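## Task

Every yellow sponge sits above a shelf-edge label carrying its lot number. Each yellow sponge whose lot number shows up on two or more labels anywhere in the storeroom must end up on the desk, resting wholly on its top with nothing overhanging an edge. All other yellow sponges stay on the shelf they started on. The robot falling over or being left tilted means failure.

## Robot and tools

ROBOT. TidyBot++: a wheeled base (0.54 m long, 0.50 m wide, 0.38 m high) on four powered casters, carrying one seven-joint arm with a two-finger gripper. The shoulder is 0.12 m ahead of the base centre and 0.68 m off the floor. Segment lengths: upper arm 0.42 m, forearm 0.31 m, hand 0.31 m. At the start the arm is folded with the hand pointing down. Cameras: base_camera and wrist_camera; the wrist one looks along the hand. Loose objects may occasionally be pushed, and a held object may be briefly tugged.

FRAMES. Base frame: origin on the floor below the base centre, x forward, y left, z up, in metres. hand_pose is the point between the finger pads, written as x, y, z, qw, qx, qy, qz. The hand's z axis runs out along the fingers, and the fingers open along its y axis. Odometry frame: the base frame as it was when the scene began. base_odometry counts only wheel turns, so slip counts as travel and drift builds up. Heading is in rad, left positive, from -3.142 to 3.142. base_tilt is in degrees, with forward and right positive.

move. All of its arguments except cameras and blocking make up one action, and every motion in it starts together.
- base: an object of relative offsets from where the base currently is, measured along its own axes. translate_m (forward +) and strafe_m (left +) are each -2 to 2 m. rotate_rad (counter-clockwise +) is -6.3 to 6.3 rad.
- joints: absolute targets keyed by name. joint_1_rad: any angle; positive is clockwise from above, the opposite of heading. joint_2_rad: ±2.249; 0 is the upper arm vertical, positive leans forward. joint_3_rad: any angle. joint_4_rad: ±2.579; 0 is straight, and with joint_3 at 3.14 negative bends forward. joint_5_rad: any angle. joint_6_rad: ±2.099. joint_7_rad: any angle; with the hand pointing down, positive turns it counter-clockwise, and at 1.57 the fingers open left and right. gripper_pos: 0 (open, about 85 mm gap) to 1 (closed); the gap is roughly 85 x (1 - gripper_pos) mm. For any-angle joints the shorter way round is taken, so send steps smaller than half a turn.
- target: one absolute hand pose, a list of 7 numbers [x, y, z, qw, qx, qy, qz] in the base frame, metres. When target is used, joints may only contain gripper_pos.
- speeds: top-speed caps for this action only. translate_m and strafe_m take 0.05 to 0.5 m/s, rotate_rad takes 0.1 to 1.57 rad/s. If you translate and strafe together, give the speed under just one of them.
- cameras: a list containing base_camera, wrist_camera or all; [] means no images.
- blocking: true by default. false returns after about 0.5 s while the motion carries on.
A call with an unknown key is invalid; a value out of range gets the call refused.

wait(seconds 0 to 10) returns the state and images. stop brakes every running motion. zoom_image(camera, region [x0,y0,x1,y1] in pixels, up to 504x504) returns an enlarged crop, which is how to read lot labels. finished_scene(scene 1 or 2) ends the scene permanently. Scene 1 is practice and can be skipped. read_manual returns only licence texts.

RESULTS. move reports done or the worst status. base_status, joint_status and hand_status can be moving, done, off_target (came to rest away from the target and may still be pushing), contact_stop or time_out (an unplanned stop), not_followed (withheld by a check: joint command not followed, pose unreachable, or a self-collision cause), torque_fault, or limit_stop_at_motor_heat. An unplanned stop, a refused call or a torque fault cancels the later calls in that reply. hand_target is where the joint targets would put the hand. on_its_own lists actions the robot took that you did not command. motor_effort is in percent, with the peak in brackets. Motor temperatures are listed per joint; MOTOR HOT appears at 60 °C, and at 75 °C an over-temperature fault stops the arm for 30-60 s.

HAND TARGETS. Expect the result to be off by up to about 3 cm. To correct it, add (wanted - hand_pose) to the last target. To keep a loaded hand where it is, resend hand_target, not hand_pose. A target that cannot be reached lets the arm wander for up to 10 s and ends in time_out. Avoid poses low, close and pointing forward in front of the base, because the arm can hit the base. A hand pointing down reaches about 0.94 m high at most, and only near the base. The arm does not avoid furniture and keeps pushing after contact. Under load it sags; do not command a joint to the angle it currently reads.

GRIPPING. At 1, the fingers squeeze with about 100-150 N. done at 1 means nothing was grasped; off_target means an object stopped the fingers. Closed fingertips reach about 20 mm past the hand point. Do not grip hard on an item that is still resting on something. Once a placed object touches down, hand_pose stops descending.

SAFETY. Arm joints hold up to 104.5 N m (joints 1-4) and 51.3 N m (joints 5-7) before a torque fault, which freezes the arm for 10 s. The robot can tip if the arm catches on something above about 0.6 m while the base moves, or if the arm reaches far out or swings sideways over nearby furniture. Backing off or pulling the arm in puts it upright again. Avoid drops, releasing moving objects, slams, hard pushes and excessive gripper force. Take the time you need but not more: scene time also counts thinking.

Each tool is called after ">>>" in YAML: its name, and indented under it one key for each argument.

## Session

I'll start by checking the robot's state and camera views.

>>> move:

Scene clock: 0.00 s.
Motor temperatures (°C): [39 35 32 38 40 38 43]
base_odometry: x=+0.000 y=+0.000 heading=+0.000
base_tilt: forward=-0.3 right=+0.6
base_status: not commanded
joint_positions: joint_1_rad=+0.012 joint_2_rad=-0.306 joint_3_rad=+3.096 joint_4_rad=-2.512 joint_5_rad=+0.033 joint_6_rad=-0.826 joint_7_rad=+1.612 gripper_pos=+0.000
joint_status: not commanded
motor_effort: joint_1_rad=+0 joint_2_rad=-3 joint_3_rad=+1 joint_4_rad=+16 joint_5_rad=+1 joint_6_rad=+2 joint_7_rad=+0
hand_pose: x=+0.2791 y=-0.0027 z=+0.5871 quat_wxyz=(+0.020, +0.997, +0.047, +0.055) (m; base frame)
hand_target: x=+0.2786 y=-0.0027 z=+0.5868 quat_wxyz=(+0.020, +0.997, +0.047, +0.054) (m; base frame)
hand_status: not commanded
pictures: base_camera, wrist_camera
Images, in order (width x height): base_camera 644x364, wrist_camera 644x476.

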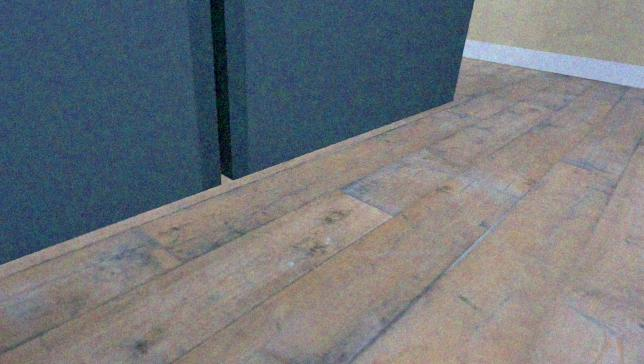

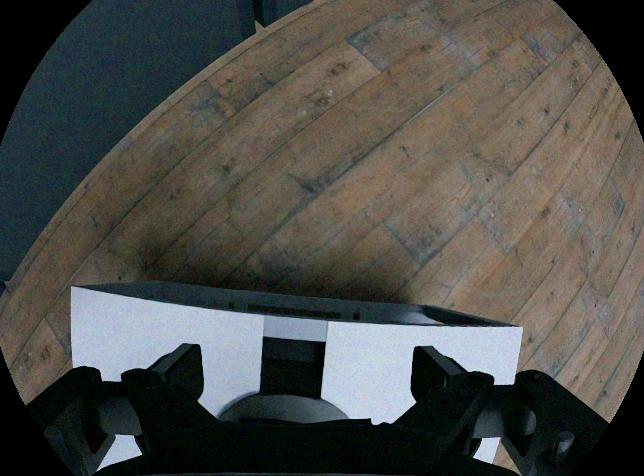

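>>> move:
  joints: {"joint_6_rad": 0.5}

Scene clock: 3.03 s.
Motor temperatures (°C): [39 35 32 38 40 38 43]
move: done
base_odometry: x=+0.000 y=+0.000 heading=+0.000
base_tilt: forward=-0.3 right=+0.6
base_status: not commanded
joint_positions: joint_1_rad=+0.012 joint_2_rad=-0.306 joint_3_rad=+3.096 joint_4_rad=-2.512 joint_5_rad=+0.033 joint_6_rad=+0.440 joint_7_rad=+1.612 gripper_pos=+0.000
joint_status: all done
motor_effort: joint_1_rad=-1(1) joint_2_rad=-7(8) joint_3_rad=+1(1) joint_4_rad=+19(20) joint_5_rad=+1(1) joint_6_rad=+8(9) joint_7_rad=+0(1)
hand_pose: x=+0.5498 y=+0.0211 z=+0.8360 quat_wxyz=(+0.013, +0.771, +0.048, +0.635) (m; base frame)
hand_target: x=+0.5526 y=+0.0220 z=+0.8535 quat_wxyz=(+0.012, +0.752, +0.048, +0.657) (m; base frame)
hand_status: not commanded
pictures: base_camera, wrist_camera
Images, in order (width x height): base_camera 644x364, wrist_camera 644x476.

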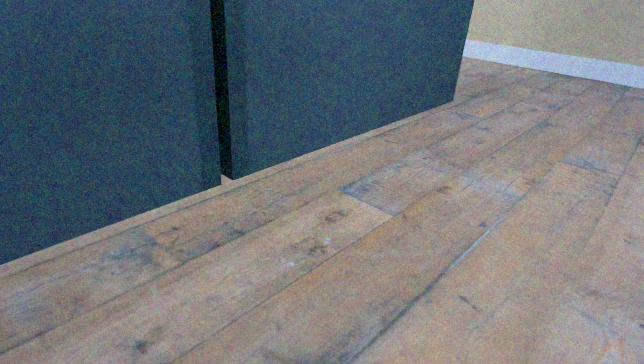

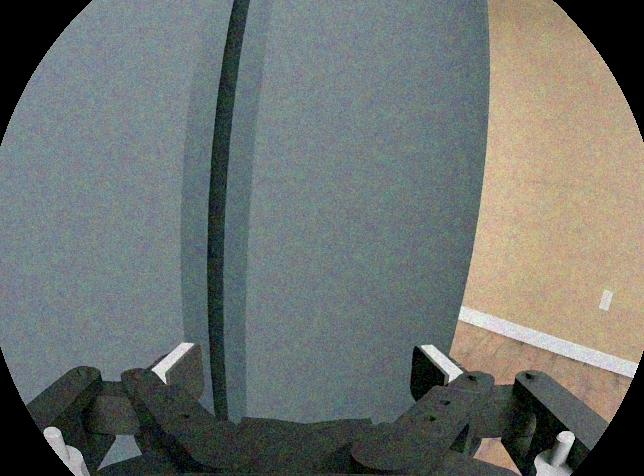

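>>> move:
  joints: {"joint_1_rad": 1.2, "joint_6_rad": 0.6}
  cameras: ["wrist_camera"]

>>> move:
  joints: {"joint_1_rad": 2.4}
  cameras: ["wrist_camera"]

>>> move:
  joints: {"joint_1_rad": 3.6}
  cameras: ["wrist_camera"]

Scene clock: 5.87 s.
Motor temperatures (°C): [39 35 32 38 40 38 43]
move: done
base_odometry: x=+0.000 y=+0.000 heading=+0.000
base_tilt: forward=-0.4 right=+0.6
base_status: not commanded
joint_positions: joint_1_rad=+1.181 joint_2_rad=-0.306 joint_3_rad=+3.096 joint_4_rad=-2.512 joint_5_rad=+0.033 joint_6_rad=+0.538 joint_7_rad=+1.612 gripper_pos=+0.000
joint_status: all done
motor_effort: joint_1_rad=-1(2) joint_2_rad=-7(8) joint_3_rad=+1(1) joint_4_rad=+19(20) joint_5_rad=+0(1) joint_6_rad=+9(10) joint_7_rad=+0(1)
hand_pose: x=+0.3100 y=-0.3917 z=+0.8662 quat_wxyz=(+0.381, +0.643, -0.368, +0.554) (m; base frame)
hand_target: x=+0.3038 y=-0.3958 z=+0.8845 quat_wxyz=(+0.398, +0.622, -0.363, +0.569) (m; base frame)
hand_status: not commanded
pictures: wrist_camera
Images, in order (width x height): wrist_camera 644x476.

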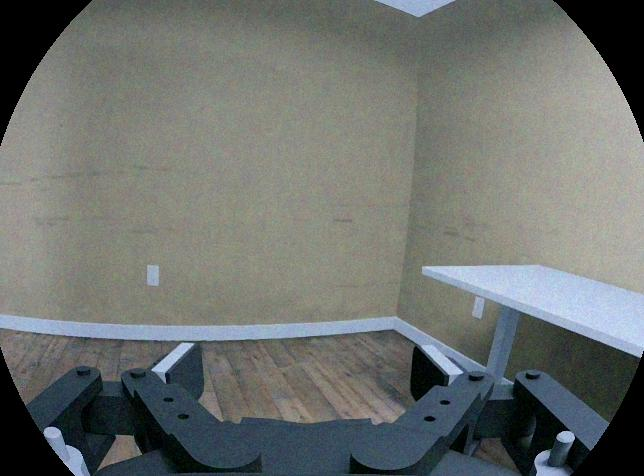

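Scene clock: 8.33 s.
Motor temperatures (°C): [39 35 32 38 40 38 43]
move: done
base_odometry: x=+0.000 y=+0.000 heading=+0.000
base_tilt: forward=-0.4 right=+0.6
base_status: not commanded
joint_positions: joint_1_rad=+2.381 joint_2_rad=-0.306 joint_3_rad=+3.096 joint_4_rad=-2.512 joint_5_rad=+0.033 joint_6_rad=+0.540 joint_7_rad=+1.612 gripper_pos=+0.000
joint_status: all done
motor_effort: joint_1_rad=-1(2) joint_2_rad=-7(8) joint_3_rad=+1(1) joint_4_rad=+19(20) joint_5_rad=+1(1) joint_6_rad=+9(9) joint_7_rad=+0(1)
hand_pose: x=-0.1769 y=-0.3199 z=+0.8665 quat_wxyz=(+0.627, +0.322, -0.666, +0.242) (m; base frame)
hand_target: x=-0.1830 y=-0.3157 z=+0.8845 quat_wxyz=(+0.649, +0.308, -0.651, +0.245) (m; base frame)
hand_status: not commanded
pictures: wrist_camera
Images, in order (width x height): wrist_camera 644x476.

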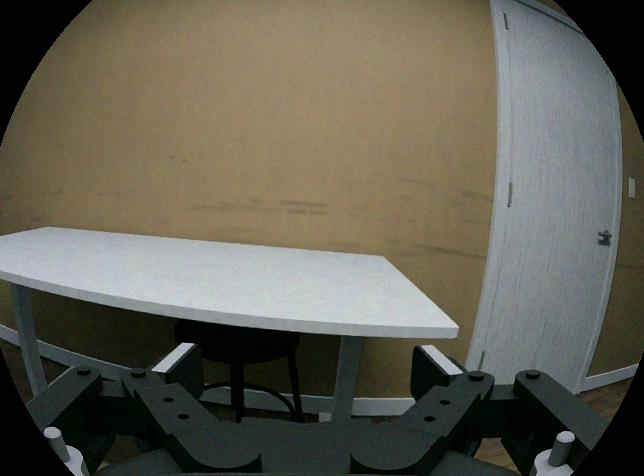

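Scene clock: 10.80 s.
Motor temperatures (°C): [39 35 32 38 40 38 43]
move: done
base_odometry: x=+0.000 y=+0.000 heading=+0.000
base_tilt: forward=-0.4 right=+0.6
base_status: not commanded
joint_positions: joint_1_rad=+3.581 joint_2_rad=-0.306 joint_3_rad=+3.096 joint_4_rad=-2.512 joint_5_rad=+0.033 joint_6_rad=+0.540 joint_7_rad=+1.612 gripper_pos=+0.000
joint_status: all done
motor_effort: joint_1_rad=+0(2) joint_2_rad=-7(8) joint_3_rad=+1(1) joint_4_rad=+19(20) joint_5_rad=+0(1) joint_6_rad=+9(9) joint_7_rad=+0(1)
hand_pose: x=-0.2864 y=+0.1598 z=+0.8666 quat_wxyz=(+0.655, -0.110, -0.732, -0.154) (m; base frame)
hand_target: x=-0.2846 y=+0.1671 z=+0.8845 quat_wxyz=(+0.674, -0.113, -0.711, -0.165) (m; base frame)
hand_status: not commanded
pictures: wrist_camera
Images, in order (width x height): wrist_camera 644x476.

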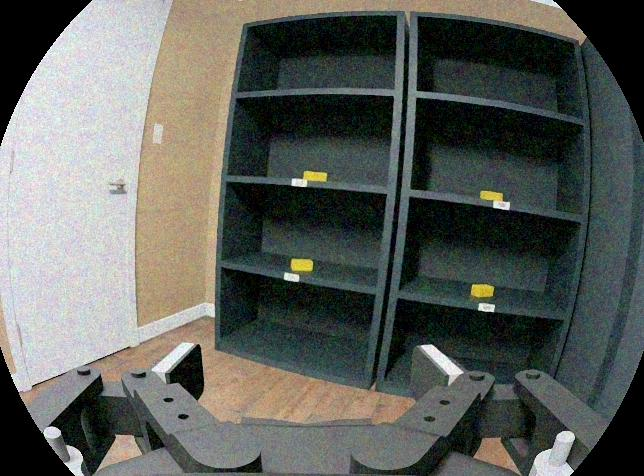

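>>> move:
  joints: {"joint_1_rad": 4.6}
  cameras: ["wrist_camera"]

>>> move:
  joints: {"joint_1_rad": 5.6}
  cameras: ["wrist_camera"]

Scene clock: 13.23 s.
Motor temperatures (°C): [39 35 32 38 40 38 43]
move: done
base_odometry: x=+0.000 y=+0.000 heading=+0.000
base_tilt: forward=-0.3 right=+0.6
base_status: not commanded
joint_positions: joint_1_rad=+4.581 joint_2_rad=-0.306 joint_3_rad=+3.096 joint_4_rad=-2.512 joint_5_rad=+0.033 joint_6_rad=+0.540 joint_7_rad=+1.612 gripper_pos=+0.000
joint_status: all done
motor_effort: joint_1_rad=+0(2) joint_2_rad=-7(8) joint_3_rad=+1(1) joint_4_rad=+19(20) joint_5_rad=+0(1) joint_6_rad=+9(9) joint_7_rad=+0(1)
hand_pose: x=+0.0345 y=+0.4275 z=+0.8667 quat_wxyz=(+0.500, -0.447, -0.589, -0.449) (m; base frame)
hand_target: x=+0.0415 y=+0.4299 z=+0.8845 quat_wxyz=(+0.513, -0.440, -0.570, -0.468) (m; base frame)
hand_status: not commanded
pictures: wrist_camera
Images, in order (width x height): wrist_camera 644x476.

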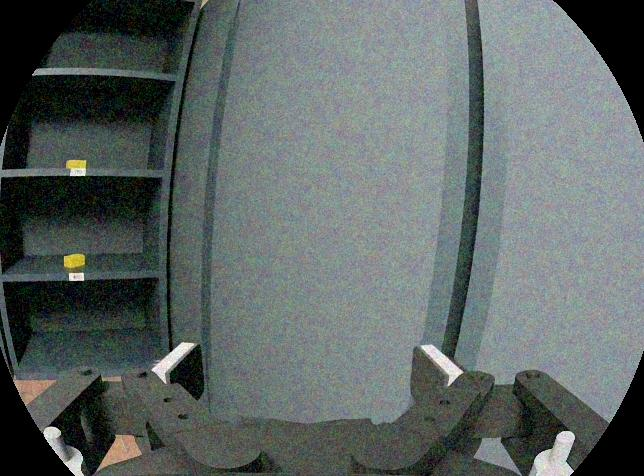

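Scene clock: 15.50 s.
Motor temperatures (°C): [39 35 32 38 40 38 43]
move: done
base_odometry: x=+0.000 y=+0.000 heading=+0.000
base_tilt: forward=-0.3 right=+0.6
base_status: not commanded
joint_positions: joint_1_rad=+5.581 joint_2_rad=-0.306 joint_3_rad=+3.096 joint_4_rad=-2.512 joint_5_rad=+0.033 joint_6_rad=+0.540 joint_7_rad=+1.612 gripper_pos=+0.000
joint_status: all done
motor_effort: joint_1_rad=+0(2) joint_2_rad=-8(8) joint_3_rad=+1(1) joint_4_rad=+19(20) joint_5_rad=+1(1) joint_6_rad=+9(9) joint_7_rad=+0(1)
hand_pose: x=+0.4331 y=+0.3021 z=+0.8668 quat_wxyz=(+0.224, -0.675, -0.303, -0.634) (m; base frame)
hand_target: x=+0.4389 y=+0.2975 z=+0.8845 quat_wxyz=(+0.226, -0.659, -0.289, -0.656) (m; base frame)
hand_status: not commanded
pictures: wrist_camera
Images, in order (width x height): wrist_camera 644x476.

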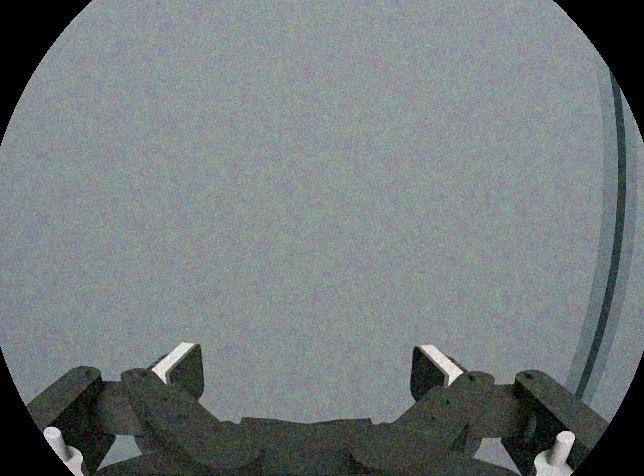

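>>> move:
  joints: {"joint_1_rad": 3.7, "joint_6_rad": 0.7}
  cameras: ["wrist_camera"]

>>> zoom_image:
  camera: "wrist_camera"
  region: [200, 100, 400, 300]

>>> zoom_image:
  camera: "wrist_camera"
  region: [380, 100, 580, 300]

Scene clock: 19.60 s.
Motor temperatures (°C): [39 35 32 38 40 38 43]
move: done
base_odometry: x=+0.000 y=+0.000 heading=+0.000
base_tilt: forward=-0.4 right=+0.6
base_status: not commanded
joint_positions: joint_1_rad=+3.719 joint_2_rad=-0.306 joint_3_rad=+3.096 joint_4_rad=-2.512 joint_5_rad=+0.033 joint_6_rad=+0.639 joint_7_rad=+1.612 gripper_pos=+0.000
joint_status: all done
motor_effort: joint_1_rad=+0(2) joint_2_rad=-7(9) joint_3_rad=+1(1) joint_4_rad=+19(20) joint_5_rad=+0(1) joint_6_rad=+9(10) joint_7_rad=+0(1)
hand_pose: x=-0.2626 y=+0.2134 z=+0.8973 quat_wxyz=(+0.677, -0.151, -0.690, -0.208) (m; base frame)
hand_target: x=-0.2662 y=+0.2052 z=+0.9155 quat_wxyz=(+0.699, -0.140, -0.670, -0.207) (m; base frame)
hand_status: not commanded
pictures: wrist_camera
Images, in order (width x height): wrist_camera 644x476.

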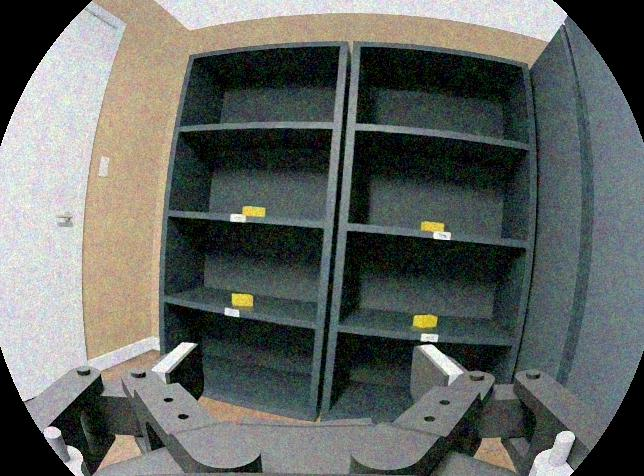

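Scaled by 2.520.

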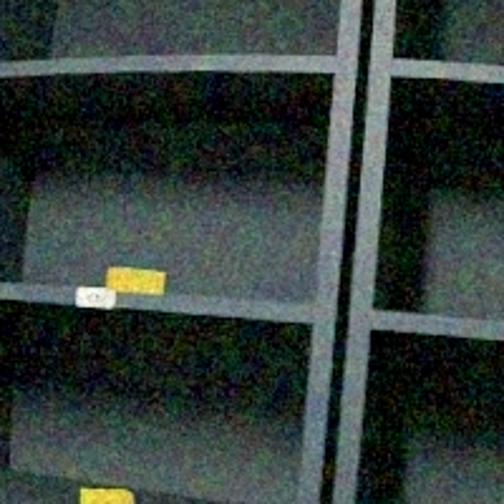

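Scaled by 2.520.

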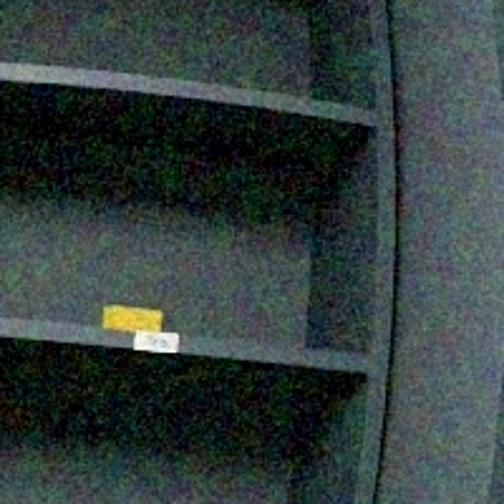

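>>> move:
  base: {"rotate_rad": 2.356}
  joints: {"joint_1_rad": 0.0, "joint_6_rad": 0.7}

Scene clock: 23.73 s.
Motor temperatures (°C): [39 35 32 38 40 38 42]
move: done
base_odometry: x=+0.000 y=+0.000 heading=+2.355
base_tilt: forward=-0.4 right=+0.6
base_status: done
joint_positions: joint_1_rad=+6.265 joint_2_rad=-0.306 joint_3_rad=+3.096 joint_4_rad=-2.512 joint_5_rad=+0.033 joint_6_rad=+0.640 joint_7_rad=+1.612 gripper_pos=+0.000
joint_status: all done
motor_effort: joint_1_rad=+0(2) joint_2_rad=-8(9) joint_3_rad=+1(1) joint_4_rad=+19(20) joint_5_rad=+0(1) joint_6_rad=+8(10) joint_7_rad=+0(1)
hand_pose: x=+0.5546 y=+0.0374 z=+0.8977 quat_wxyz=(+0.000, -0.703, -0.058, -0.709) (m; base frame)
hand_target: x=+0.5544 y=+0.0300 z=+0.9156 quat_wxyz=(-0.006, -0.683, -0.051, -0.729) (m; base frame)
hand_status: not commanded
pictures: base_camera, wrist_camera
Images, in order (width x height): base_camera 644x364, wrist_camera 644x476.

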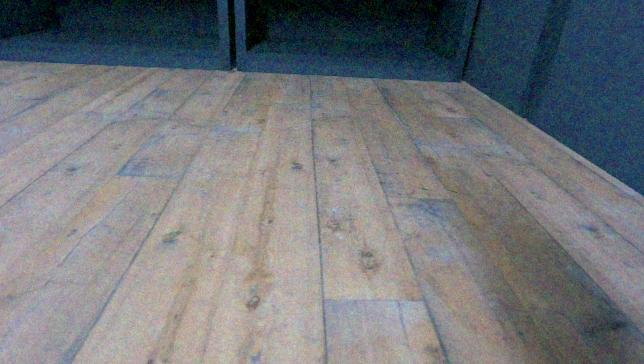

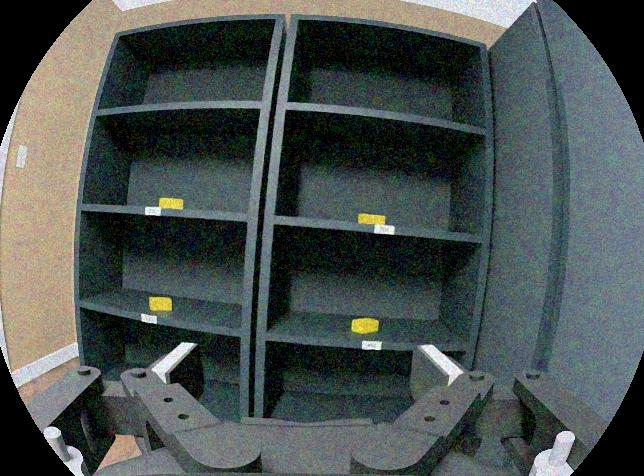

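>>> move:
  base: {"translate_m": 0.5}
  joints: {"joint_1_rad": 0.0, "joint_3_rad": 3.1416, "joint_5_rad": 0.0, "joint_6_rad": 0.75, "joint_7_rad": 1.5708}

>>> zoom_image:
  camera: "wrist_camera"
  region: [60, 150, 260, 350]

>>> zoom_image:
  camera: "wrist_camera"
  region: [280, 160, 480, 360]

Scene clock: 28.63 s.
Motor temperatures (°C): [39 35 31 38 40 38 42]
move: done
base_odometry: x=-0.353 y=+0.354 heading=+2.356
base_tilt: forward=-0.3 right=+0.6
base_status: done
joint_positions: joint_1_rad=+6.267 joint_2_rad=-0.302 joint_3_rad=+3.131 joint_4_rad=-2.512 joint_5_rad=+0.033 joint_6_rad=+0.695 joint_7_rad=+1.597 gripper_pos=+0.000
joint_status: all done
motor_effort: joint_1_rad=-1(1) joint_2_rad=-7(12) joint_3_rad=+1(2) joint_4_rad=+19(22) joint_5_rad=+1(1) joint_6_rad=+9(10) joint_7_rad=+0(1)
hand_pose: x=+0.5563 y=+0.0205 z=+0.9135 quat_wxyz=(-0.003, -0.686, -0.036, -0.727) (m; base frame)
hand_target: x=+0.5544 y=+0.0014 z=+0.9316 quat_wxyz=(+0.000, -0.666, +0.000, -0.746) (m; base frame)
hand_status: not commanded
pictures: base_camera, wrist_camera
Images, in order (width x height): base_camera 644x364, wrist_camera 644x476.

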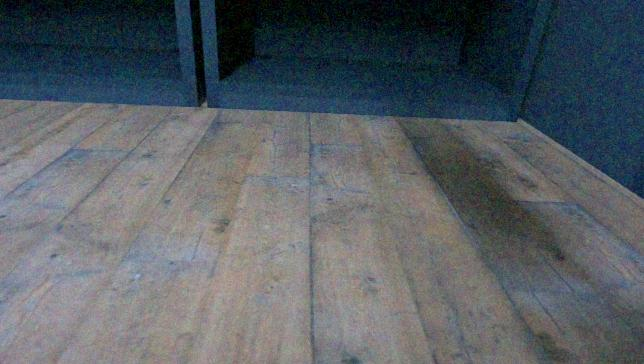

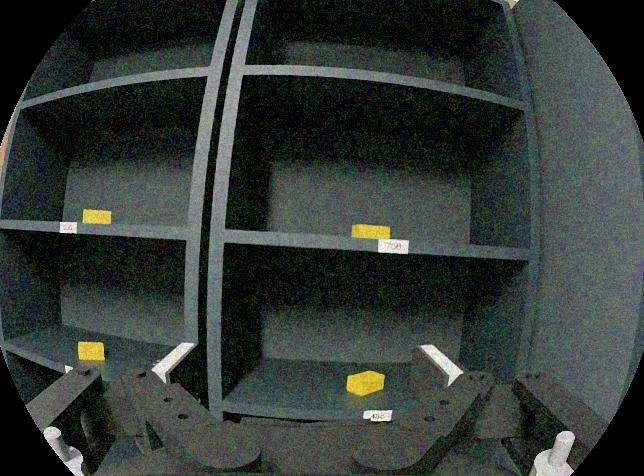

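Scaled by 2.520.

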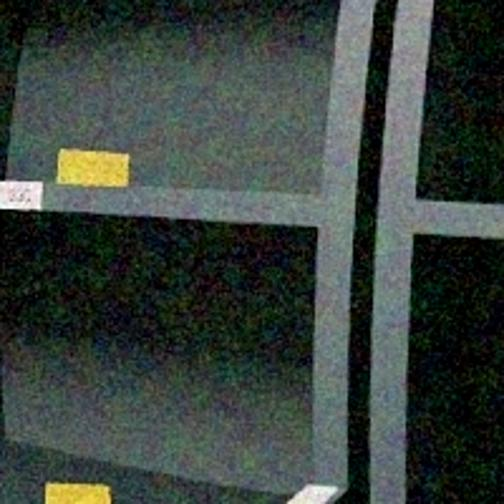

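Scaled by 2.520.

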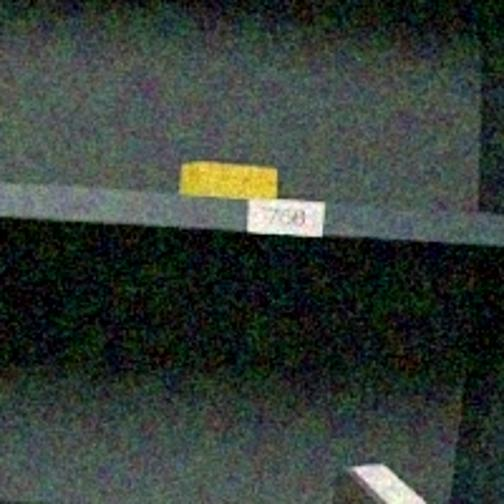

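>>> zoom_image:
  camera: "wrist_camera"
  region: [370, 232, 418, 264]

>>> zoom_image:
  camera: "wrist_camera"
  region: [356, 404, 404, 430]

>>> zoom_image:
  camera: "wrist_camera"
  region: [50, 212, 98, 244]

Scaled by 10.500.

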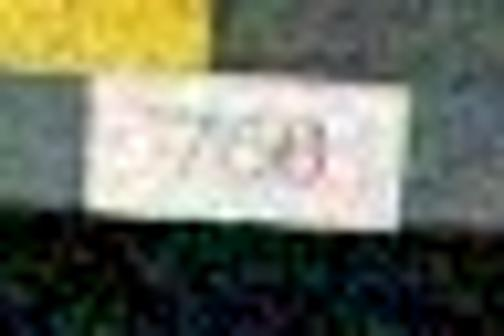

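Scaled by 10.500.

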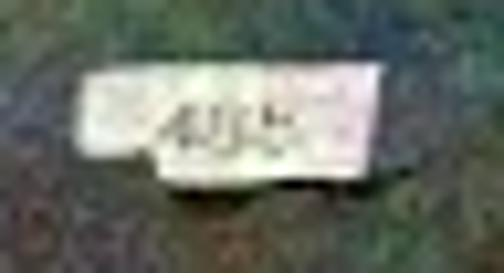

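Scaled by 10.500.

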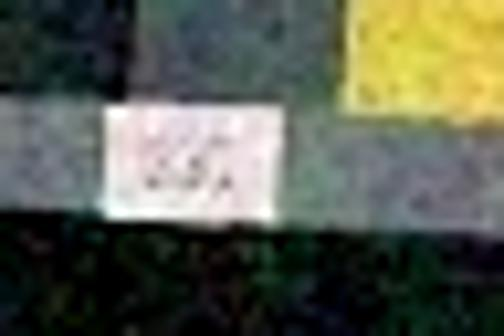

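>>> move:
  base: {"translate_m": 0.38, "strafe_m": 0.0}
  joints: {"joint_6_rad": 0.55}
  cameras: ["wrist_camera"]

Scene clock: 31.27 s.
Motor temperatures (°C): [38 35 31 38 40 38 42]
move: done
base_odometry: x=-0.622 y=+0.623 heading=+2.357
base_tilt: forward=-0.3 right=+0.6
base_status: done
joint_positions: joint_1_rad=+6.267 joint_2_rad=-0.304 joint_3_rad=+3.131 joint_4_rad=-2.512 joint_5_rad=+0.033 joint_6_rad=+0.554 joint_7_rad=+1.597 gripper_pos=+0.000
joint_status: all done
motor_effort: joint_1_rad=+0(1) joint_2_rad=-8(12) joint_3_rad=+0(1) joint_4_rad=+18(22) joint_5_rad=+1(1) joint_6_rad=+9(11) joint_7_rad=+0(1)
hand_pose: x=+0.5554 y=+0.0191 z=+0.8703 quat_wxyz=(-0.004, -0.735, -0.037, -0.677) (m; base frame)
hand_target: x=+0.5553 y=+0.0014 z=+0.8694 quat_wxyz=(+0.000, -0.737, +0.000, -0.676) (m; base frame)
hand_status: not commanded
pictures: wrist_camera
Images, in order (width x height): wrist_camera 644x476.

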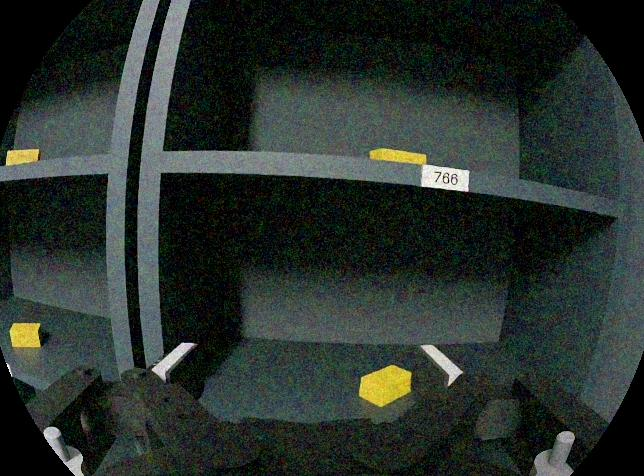

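>>> move:
  joints: {"joint_6_rad": 0.05}
  cameras: ["wrist_camera"]

>>> zoom_image:
  camera: "wrist_camera"
  region: [340, 200, 460, 290]

Scene clock: 32.63 s.
Motor temperatures (°C): [38 35 31 38 40 38 42]
move: done
base_odometry: x=-0.622 y=+0.623 heading=+2.357
base_tilt: forward=-0.4 right=+0.6
base_status: not commanded
joint_positions: joint_1_rad=+6.267 joint_2_rad=-0.304 joint_3_rad=+3.131 joint_4_rad=-2.512 joint_5_rad=+0.033 joint_6_rad=+0.098 joint_7_rad=+1.597 gripper_pos=+0.000
joint_status: all done
motor_effort: joint_1_rad=-1(1) joint_2_rad=-8(8) joint_3_rad=+0(1) joint_4_rad=+18(21) joint_5_rad=+1(1) joint_6_rad=+8(10) joint_7_rad=+0(1)
hand_pose: x=+0.5125 y=+0.0130 z=+0.7364 quat_wxyz=(-0.008, -0.869, -0.039, -0.493) (m; base frame)
hand_target: x=+0.5044 y=+0.0014 z=+0.7240 quat_wxyz=(+0.000, -0.881, +0.000, -0.473) (m; base frame)
hand_status: not commanded
pictures: wrist_camera
Images, in order (width x height): wrist_camera 644x476.

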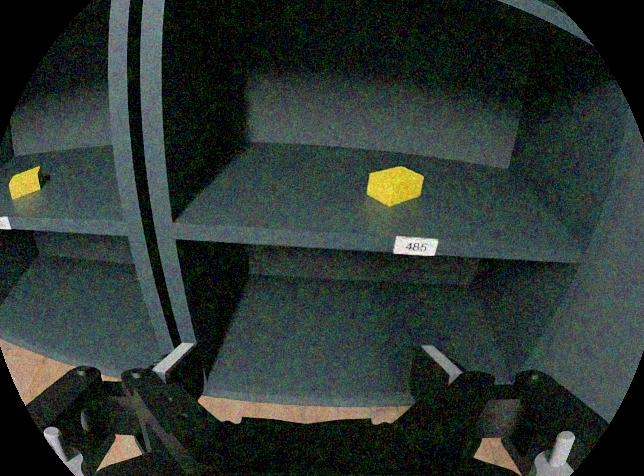

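Scaled by 4.200.

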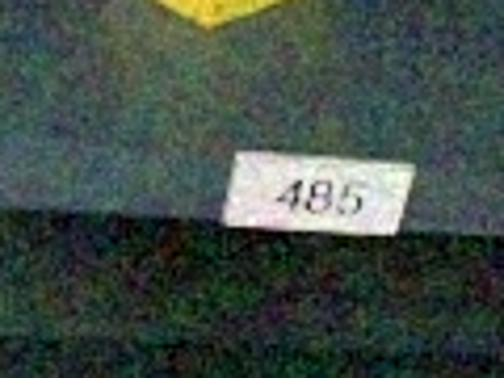

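>>> move:
  base: {"strafe_m": 0.6}
  joints: {"joint_6_rad": 0.05}
  cameras: ["wrist_camera"]

>>> move:
  joints: {"joint_6_rad": 0.55}
  cameras: ["wrist_camera"]

Scene clock: 35.23 s.
Motor temperatures (°C): [38 35 31 38 40 38 42]
move: done
base_odometry: x=-1.046 y=+0.198 heading=+2.356
base_tilt: forward=-0.3 right=+0.6
base_status: done
joint_positions: joint_1_rad=+6.268 joint_2_rad=-0.304 joint_3_rad=+3.132 joint_4_rad=-2.512 joint_5_rad=+0.033 joint_6_rad=+0.097 joint_7_rad=+1.597 gripper_pos=+0.000
joint_status: all done
motor_effort: joint_1_rad=-1(1) joint_2_rad=-7(8) joint_3_rad=+0(3) joint_4_rad=+19(19) joint_5_rad=+1(1) joint_6_rad=+8(8) joint_7_rad=+0(1)
hand_pose: x=+0.5125 y=+0.0121 z=+0.7363 quat_wxyz=(-0.009, -0.869, -0.038, -0.493) (m; base frame)
hand_target: x=+0.5044 y=+0.0014 z=+0.7240 quat_wxyz=(+0.000, -0.881, +0.000, -0.473) (m; base frame)
hand_status: not commanded
pictures: wrist_camera
Images, in order (width x height): wrist_camera 644x476.

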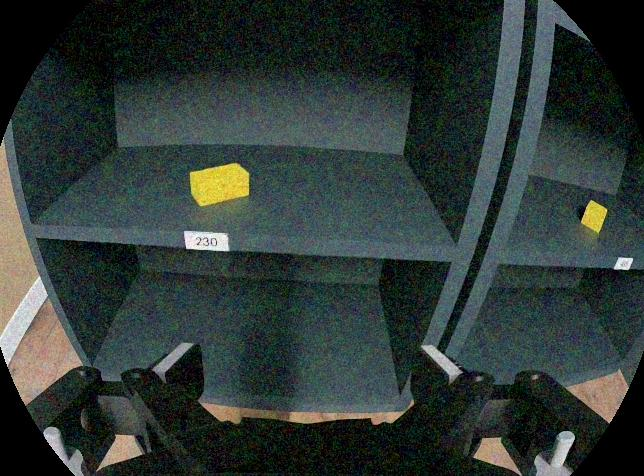

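Scene clock: 36.10 s.
Motor temperatures (°C): [38 35 31 38 40 38 42]
move: done
base_odometry: x=-1.046 y=+0.198 heading=+2.356
base_tilt: forward=-0.3 right=+0.6
base_status: not commanded
joint_positions: joint_1_rad=+6.268 joint_2_rad=-0.304 joint_3_rad=+3.132 joint_4_rad=-2.512 joint_5_rad=+0.033 joint_6_rad=+0.505 joint_7_rad=+1.597 gripper_pos=+0.000
joint_status: all done
motor_effort: joint_1_rad=+0(1) joint_2_rad=-7(8) joint_3_rad=+1(1) joint_4_rad=+19(22) joint_5_rad=+0(1) joint_6_rad=+9(9) joint_7_rad=+0(0)
hand_pose: x=+0.5539 y=+0.0174 z=+0.8552 quat_wxyz=(-0.005, -0.751, -0.036, -0.659) (m; base frame)
hand_target: x=+0.5553 y=+0.0014 z=+0.8694 quat_wxyz=(+0.000, -0.737, +0.000, -0.676) (m; base frame)
hand_status: not commanded
pictures: wrist_camera
Images, in order (width x height): wrist_camera 644x476.

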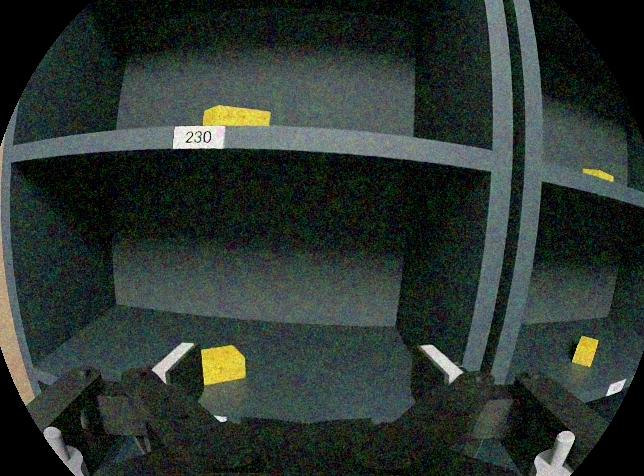

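>>> zoom_image:
  camera: "wrist_camera"
  region: [160, 100, 280, 160]

Scaled by 4.200.

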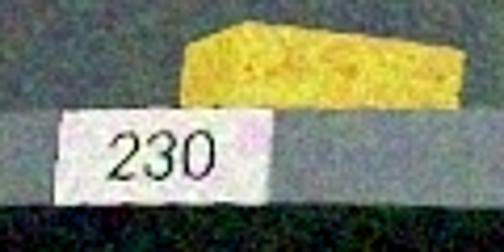

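>>> move:
  base: {"translate_m": -0.9, "strafe_m": -0.55, "rotate_rad": -1.63}
  joints: {"joint_6_rad": -0.1}
  cameras: ["base_camera", "wrist_camera"]

Scene clock: 42.23 s.
Motor temperatures (°C): [38 35 31 38 40 38 42]
move: done
base_odometry: x=-0.021 y=-0.050 heading=+0.726
base_tilt: forward=-0.3 right=+0.6
base_status: done
joint_positions: joint_1_rad=+6.270 joint_2_rad=-0.304 joint_3_rad=+3.134 joint_4_rad=-2.510 joint_5_rad=+0.033 joint_6_rad=-0.052 joint_7_rad=+1.597 gripper_pos=+0.000
joint_status: all done
motor_effort: joint_1_rad=+0(1) joint_2_rad=-7(10) joint_3_rad=+0(3) joint_4_rad=+18(21) joint_5_rad=+1(1) joint_6_rad=+7(10) joint_7_rad=+0(1)
hand_pose: x=+0.4864 y=+0.0086 z=+0.6991 quat_wxyz=(-0.010, -0.903, -0.037, -0.427) (m; base frame)
hand_target: x=+0.4758 y=+0.0014 z=+0.6872 quat_wxyz=(+0.000, -0.914, +0.000, -0.405) (m; base frame)
hand_status: not commanded
pictures: base_camera, wrist_camera
Images, in order (width x height): base_camera 644x364, wrist_camera 644x476.

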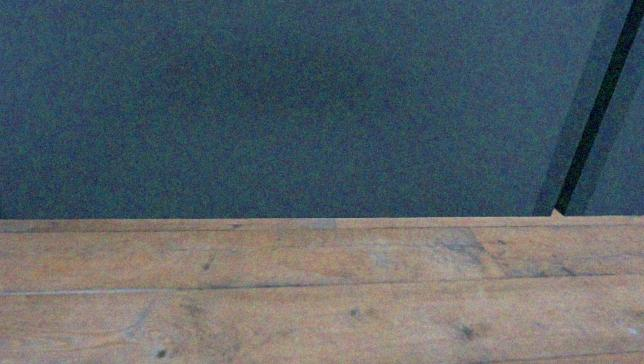

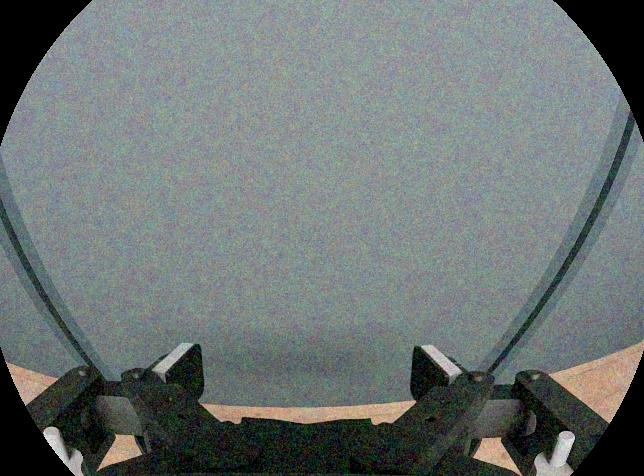

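>>> move:
  base: {"strafe_m": -1.4}
  joints: {"joint_6_rad": 0.5}
  cameras: ["base_camera", "wrist_camera"]

Scene clock: 46.10 s.
Motor temperatures (°C): [38 35 31 38 40 38 42]
move: done
base_odometry: x=+0.908 y=-1.097 heading=+0.726
base_tilt: forward=-0.3 right=+0.6
base_status: done
joint_positions: joint_1_rad=+6.270 joint_2_rad=-0.304 joint_3_rad=+3.135 joint_4_rad=-2.510 joint_5_rad=+0.033 joint_6_rad=+0.450 joint_7_rad=+1.597 gripper_pos=+0.000
joint_status: all done
motor_effort: joint_1_rad=+0(1) joint_2_rad=-7(8) joint_3_rad=+0(2) joint_4_rad=+19(21) joint_5_rad=+1(1) joint_6_rad=+8(9) joint_7_rad=+0(1)
hand_pose: x=+0.5517 y=+0.0147 z=+0.8393 quat_wxyz=(-0.007, -0.769, -0.035, -0.639) (m; base frame)
hand_target: x=+0.5536 y=+0.0014 z=+0.8540 quat_wxyz=(+0.000, -0.754, +0.000, -0.657) (m; base frame)
hand_status: not commanded
pictures: base_camera, wrist_camera
Images, in order (width x height): base_camera 644x364, wrist_camera 644x476.

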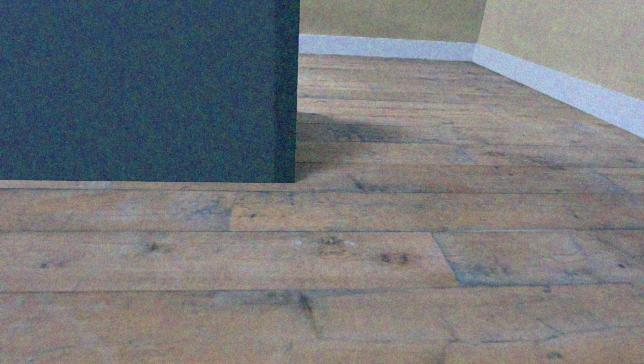

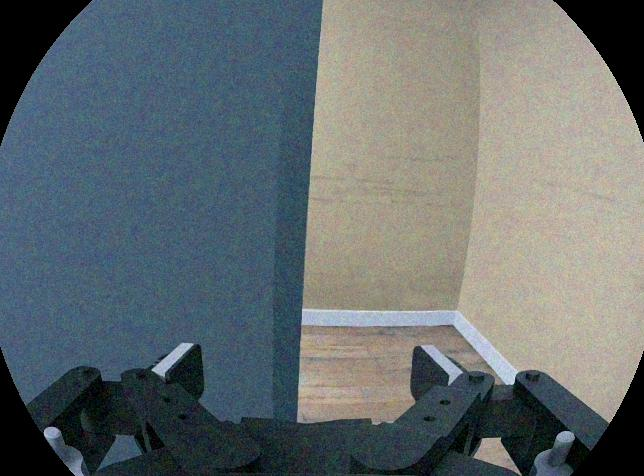

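>>> move:
  base: {"strafe_m": -0.42}
  joints: {"joint_6_rad": 0.5}
  cameras: ["wrist_camera"]

>>> move:
  base: {"translate_m": 0.6}
  joints: {"joint_6_rad": 0.5}
  cameras: ["base_camera", "wrist_camera"]

Scene clock: 48.93 s.
Motor temperatures (°C): [38 35 31 38 40 38 42]
move: done
base_odometry: x=+1.187 y=-1.411 heading=+0.726
base_tilt: forward=-0.3 right=+0.6
base_status: done
joint_positions: joint_1_rad=+6.271 joint_2_rad=-0.304 joint_3_rad=+3.138 joint_4_rad=-2.510 joint_5_rad=+0.033 joint_6_rad=+0.450 joint_7_rad=+1.597 gripper_pos=+0.000
joint_status: all done
motor_effort: joint_1_rad=-1(2) joint_2_rad=-7(8) joint_3_rad=+1(2) joint_4_rad=+19(20) joint_5_rad=+1(1) joint_6_rad=+9(9) joint_7_rad=+0(1)
hand_pose: x=+0.5518 y=+0.0124 z=+0.8393 quat_wxyz=(-0.008, -0.769, -0.032, -0.639) (m; base frame)
hand_target: x=+0.5535 y=+0.0014 z=+0.8540 quat_wxyz=(+0.000, -0.754, +0.000, -0.657) (m; base frame)
hand_status: not commanded
pictures: wrist_camera
Images, in order (width x height): wrist_camera 644x476.

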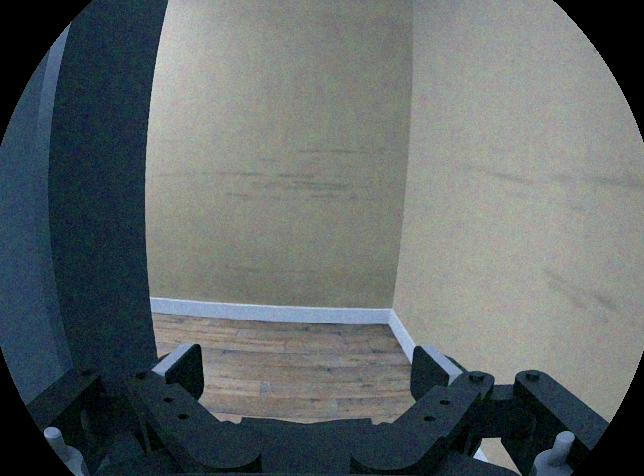

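Scene clock: 51.20 s.
Motor temperatures (°C): [38 35 31 38 40 38 42]
move: done
base_odometry: x=+1.636 y=-1.012 heading=+0.726
base_tilt: forward=-0.3 right=+0.6
base_status: done
joint_positions: joint_1_rad=+6.271 joint_2_rad=-0.303 joint_3_rad=+3.138 joint_4_rad=-2.510 joint_5_rad=+0.033 joint_6_rad=+0.450 joint_7_rad=+1.597 gripper_pos=+0.000
joint_status: all done
motor_effort: joint_1_rad=+0(1) joint_2_rad=-7(11) joint_3_rad=+1(1) joint_4_rad=+20(21) joint_5_rad=+1(1) joint_6_rad=+9(9) joint_7_rad=+0(1)
hand_pose: x=+0.5520 y=+0.0124 z=+0.8388 quat_wxyz=(-0.008, -0.769, -0.032, -0.638) (m; base frame)
hand_target: x=+0.5535 y=+0.0014 z=+0.8540 quat_wxyz=(+0.000, -0.754, +0.000, -0.657) (m; base frame)
hand_status: not commanded
pictures: base_camera, wrist_camera
Images, in order (width x height): base_camera 644x364, wrist_camera 644x476.

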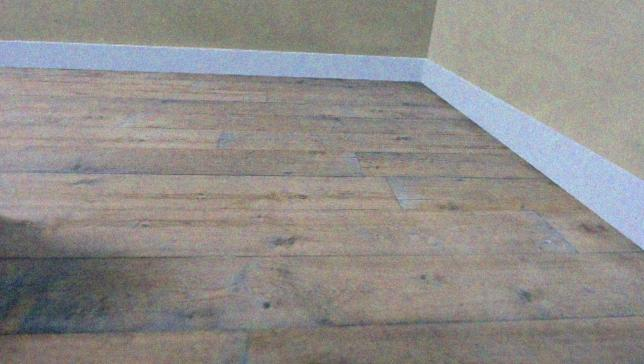

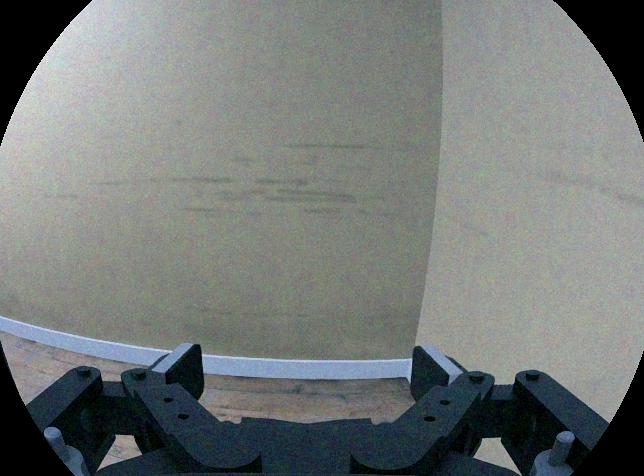

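>>> move:
  base: {"translate_m": 0.65}
  cameras: ["base_camera"]

>>> move:
  joints: {"joint_1_rad": -0.6}
  cameras: ["wrist_camera"]

Scene clock: 53.90 s.
Motor temperatures (°C): [38 35 31 38 40 38 42]
move: done
base_odometry: x=+2.123 y=-0.581 heading=+0.725
base_tilt: forward=-0.3 right=+0.6
base_status: done
joint_positions: joint_1_rad=+6.271 joint_2_rad=-0.303 joint_3_rad=+3.138 joint_4_rad=-2.510 joint_5_rad=+0.033 joint_6_rad=+0.450 joint_7_rad=+1.597 gripper_pos=+0.000
joint_status: not commanded
motor_effort: joint_1_rad=+0(1) joint_2_rad=-8(11) joint_3_rad=+1(1) joint_4_rad=+19(21) joint_5_rad=+1(1) joint_6_rad=+9(9) joint_7_rad=+0(1)
hand_pose: x=+0.5520 y=+0.0124 z=+0.8388 quat_wxyz=(-0.008, -0.769, -0.032, -0.638) (m; base frame)
hand_target: x=+0.5535 y=+0.0014 z=+0.8540 quat_wxyz=(+0.000, -0.754, +0.000, -0.657) (m; base frame)
hand_status: not commanded
pictures: base_camera
Images, in order (width x height): base_camera 644x364.

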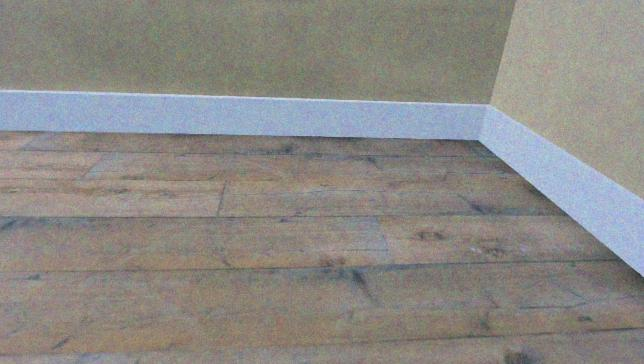

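Scene clock: 55.73 s.
Motor temperatures (°C): [38 35 31 38 40 38 42]
move: done
base_odometry: x=+2.123 y=-0.581 heading=+0.725
base_tilt: forward=-0.3 right=+0.6
base_status: not commanded
joint_positions: joint_1_rad=+5.702 joint_2_rad=-0.303 joint_3_rad=+3.138 joint_4_rad=-2.510 joint_5_rad=+0.033 joint_6_rad=+0.450 joint_7_rad=+1.597 gripper_pos=+0.000
joint_status: all done
motor_effort: joint_1_rad=-1(2) joint_2_rad=-8(8) joint_3_rad=+0(1) joint_4_rad=+19(20) joint_5_rad=+1(1) joint_6_rad=+8(9) joint_7_rad=+0(1)
hand_pose: x=+0.4769 y=+0.2441 z=+0.8388 quat_wxyz=(+0.172, -0.729, -0.247, -0.615) (m; base frame)
hand_target: x=+0.4769 y=+0.2465 z=+0.8540 quat_wxyz=(+0.194, -0.720, -0.223, -0.628) (m; base frame)
hand_status: not commanded
pictures: wrist_camera
Images, in order (width x height): wrist_camera 644x476.

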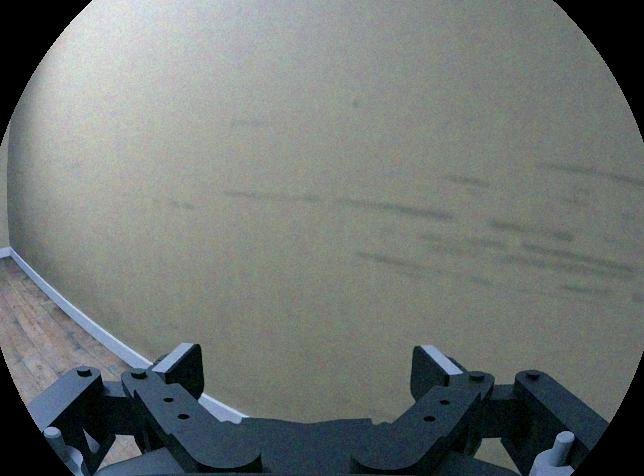

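>>> move:
  joints: {"joint_1_rad": -1.3}
  cameras: ["wrist_camera"]

Scene clock: 57.80 s.
Motor temperatures (°C): [38 35 31 38 40 38 42]
move: done
base_odometry: x=+2.123 y=-0.581 heading=+0.725
base_tilt: forward=-0.3 right=+0.6
base_status: not commanded
joint_positions: joint_1_rad=+5.002 joint_2_rad=-0.303 joint_3_rad=+3.138 joint_4_rad=-2.510 joint_5_rad=+0.033 joint_6_rad=+0.450 joint_7_rad=+1.597 gripper_pos=+0.000
joint_status: all done
motor_effort: joint_1_rad=-1(2) joint_2_rad=-8(8) joint_3_rad=+0(1) joint_4_rad=+19(19) joint_5_rad=+1(1) joint_6_rad=+9(9) joint_7_rad=+0(1)
hand_pose: x=+0.2355 y=+0.4172 z=+0.8388 quat_wxyz=(+0.372, -0.600, -0.482, -0.519) (m; base frame)
hand_target: x=+0.2339 y=+0.4191 z=+0.8540 quat_wxyz=(+0.398, -0.600, -0.456, -0.523) (m; base frame)
hand_status: not commanded
pictures: wrist_camera
Images, in order (width x height): wrist_camera 644x476.

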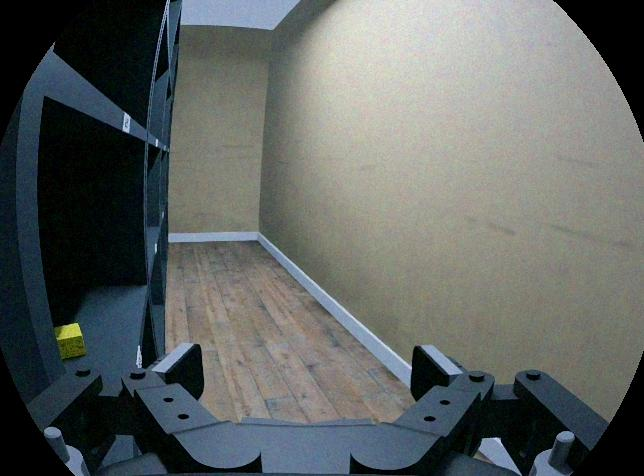

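>>> move:
  base: {"translate_m": 0.52}
  cameras: ["base_camera"]

>>> move:
  joints: {"joint_1_rad": -2.6}
  cameras: ["wrist_camera"]

Scene clock: 61.17 s.
Motor temperatures (°C): [38 35 31 38 40 38 42]
move: done
base_odometry: x=+2.512 y=-0.236 heading=+0.724
base_tilt: forward=-0.3 right=+0.6
base_status: done
joint_positions: joint_1_rad=+4.999 joint_2_rad=-0.303 joint_3_rad=+3.140 joint_4_rad=-2.510 joint_5_rad=+0.033 joint_6_rad=+0.450 joint_7_rad=+1.597 gripper_pos=+0.000
joint_status: not commanded
motor_effort: joint_1_rad=+0(1) joint_2_rad=-8(9) joint_3_rad=+1(2) joint_4_rad=+19(20) joint_5_rad=+1(1) joint_6_rad=+9(9) joint_7_rad=+0(1)
hand_pose: x=+0.2353 y=+0.4173 z=+0.8388 quat_wxyz=(+0.372, -0.600, -0.482, -0.518) (m; base frame)
hand_target: x=+0.2339 y=+0.4191 z=+0.8540 quat_wxyz=(+0.398, -0.600, -0.456, -0.523) (m; base frame)
hand_status: not commanded
pictures: base_camera
Images, in order (width x height): base_camera 644x364.

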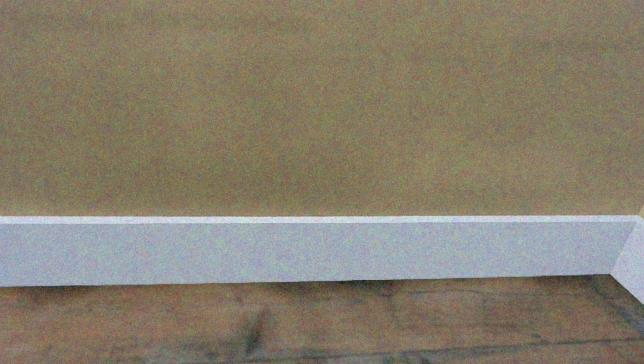

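Scene clock: 63.73 s.
Motor temperatures (°C): [38 35 31 38 40 38 42]
move: done
base_odometry: x=+2.512 y=-0.236 heading=+0.724
base_tilt: forward=-0.3 right=+0.6
base_status: not commanded
joint_positions: joint_1_rad=+3.702 joint_2_rad=-0.303 joint_3_rad=+3.140 joint_4_rad=-2.510 joint_5_rad=+0.033 joint_6_rad=+0.450 joint_7_rad=+1.597 gripper_pos=+0.000
joint_status: all done
motor_effort: joint_1_rad=-1(2) joint_2_rad=-8(8) joint_3_rad=+1(1) joint_4_rad=+19(20) joint_5_rad=+1(1) joint_6_rad=+8(10) joint_7_rad=+0(1)
hand_pose: x=-0.2514 y=+0.2247 z=+0.8388 quat_wxyz=(+0.610, -0.187, -0.747, -0.188) (m; base frame)
hand_target: x=-0.2541 y=+0.2229 z=+0.8540 quat_wxyz=(+0.633, -0.202, -0.726, -0.176) (m; base frame)
hand_status: not commanded
pictures: wrist_camera
Images, in order (width x height): wrist_camera 644x476.

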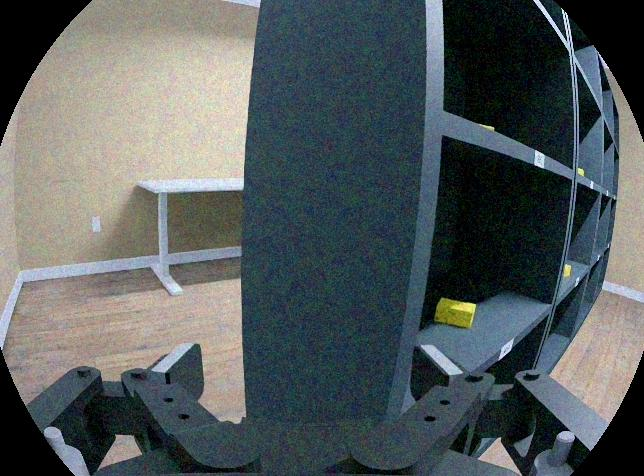

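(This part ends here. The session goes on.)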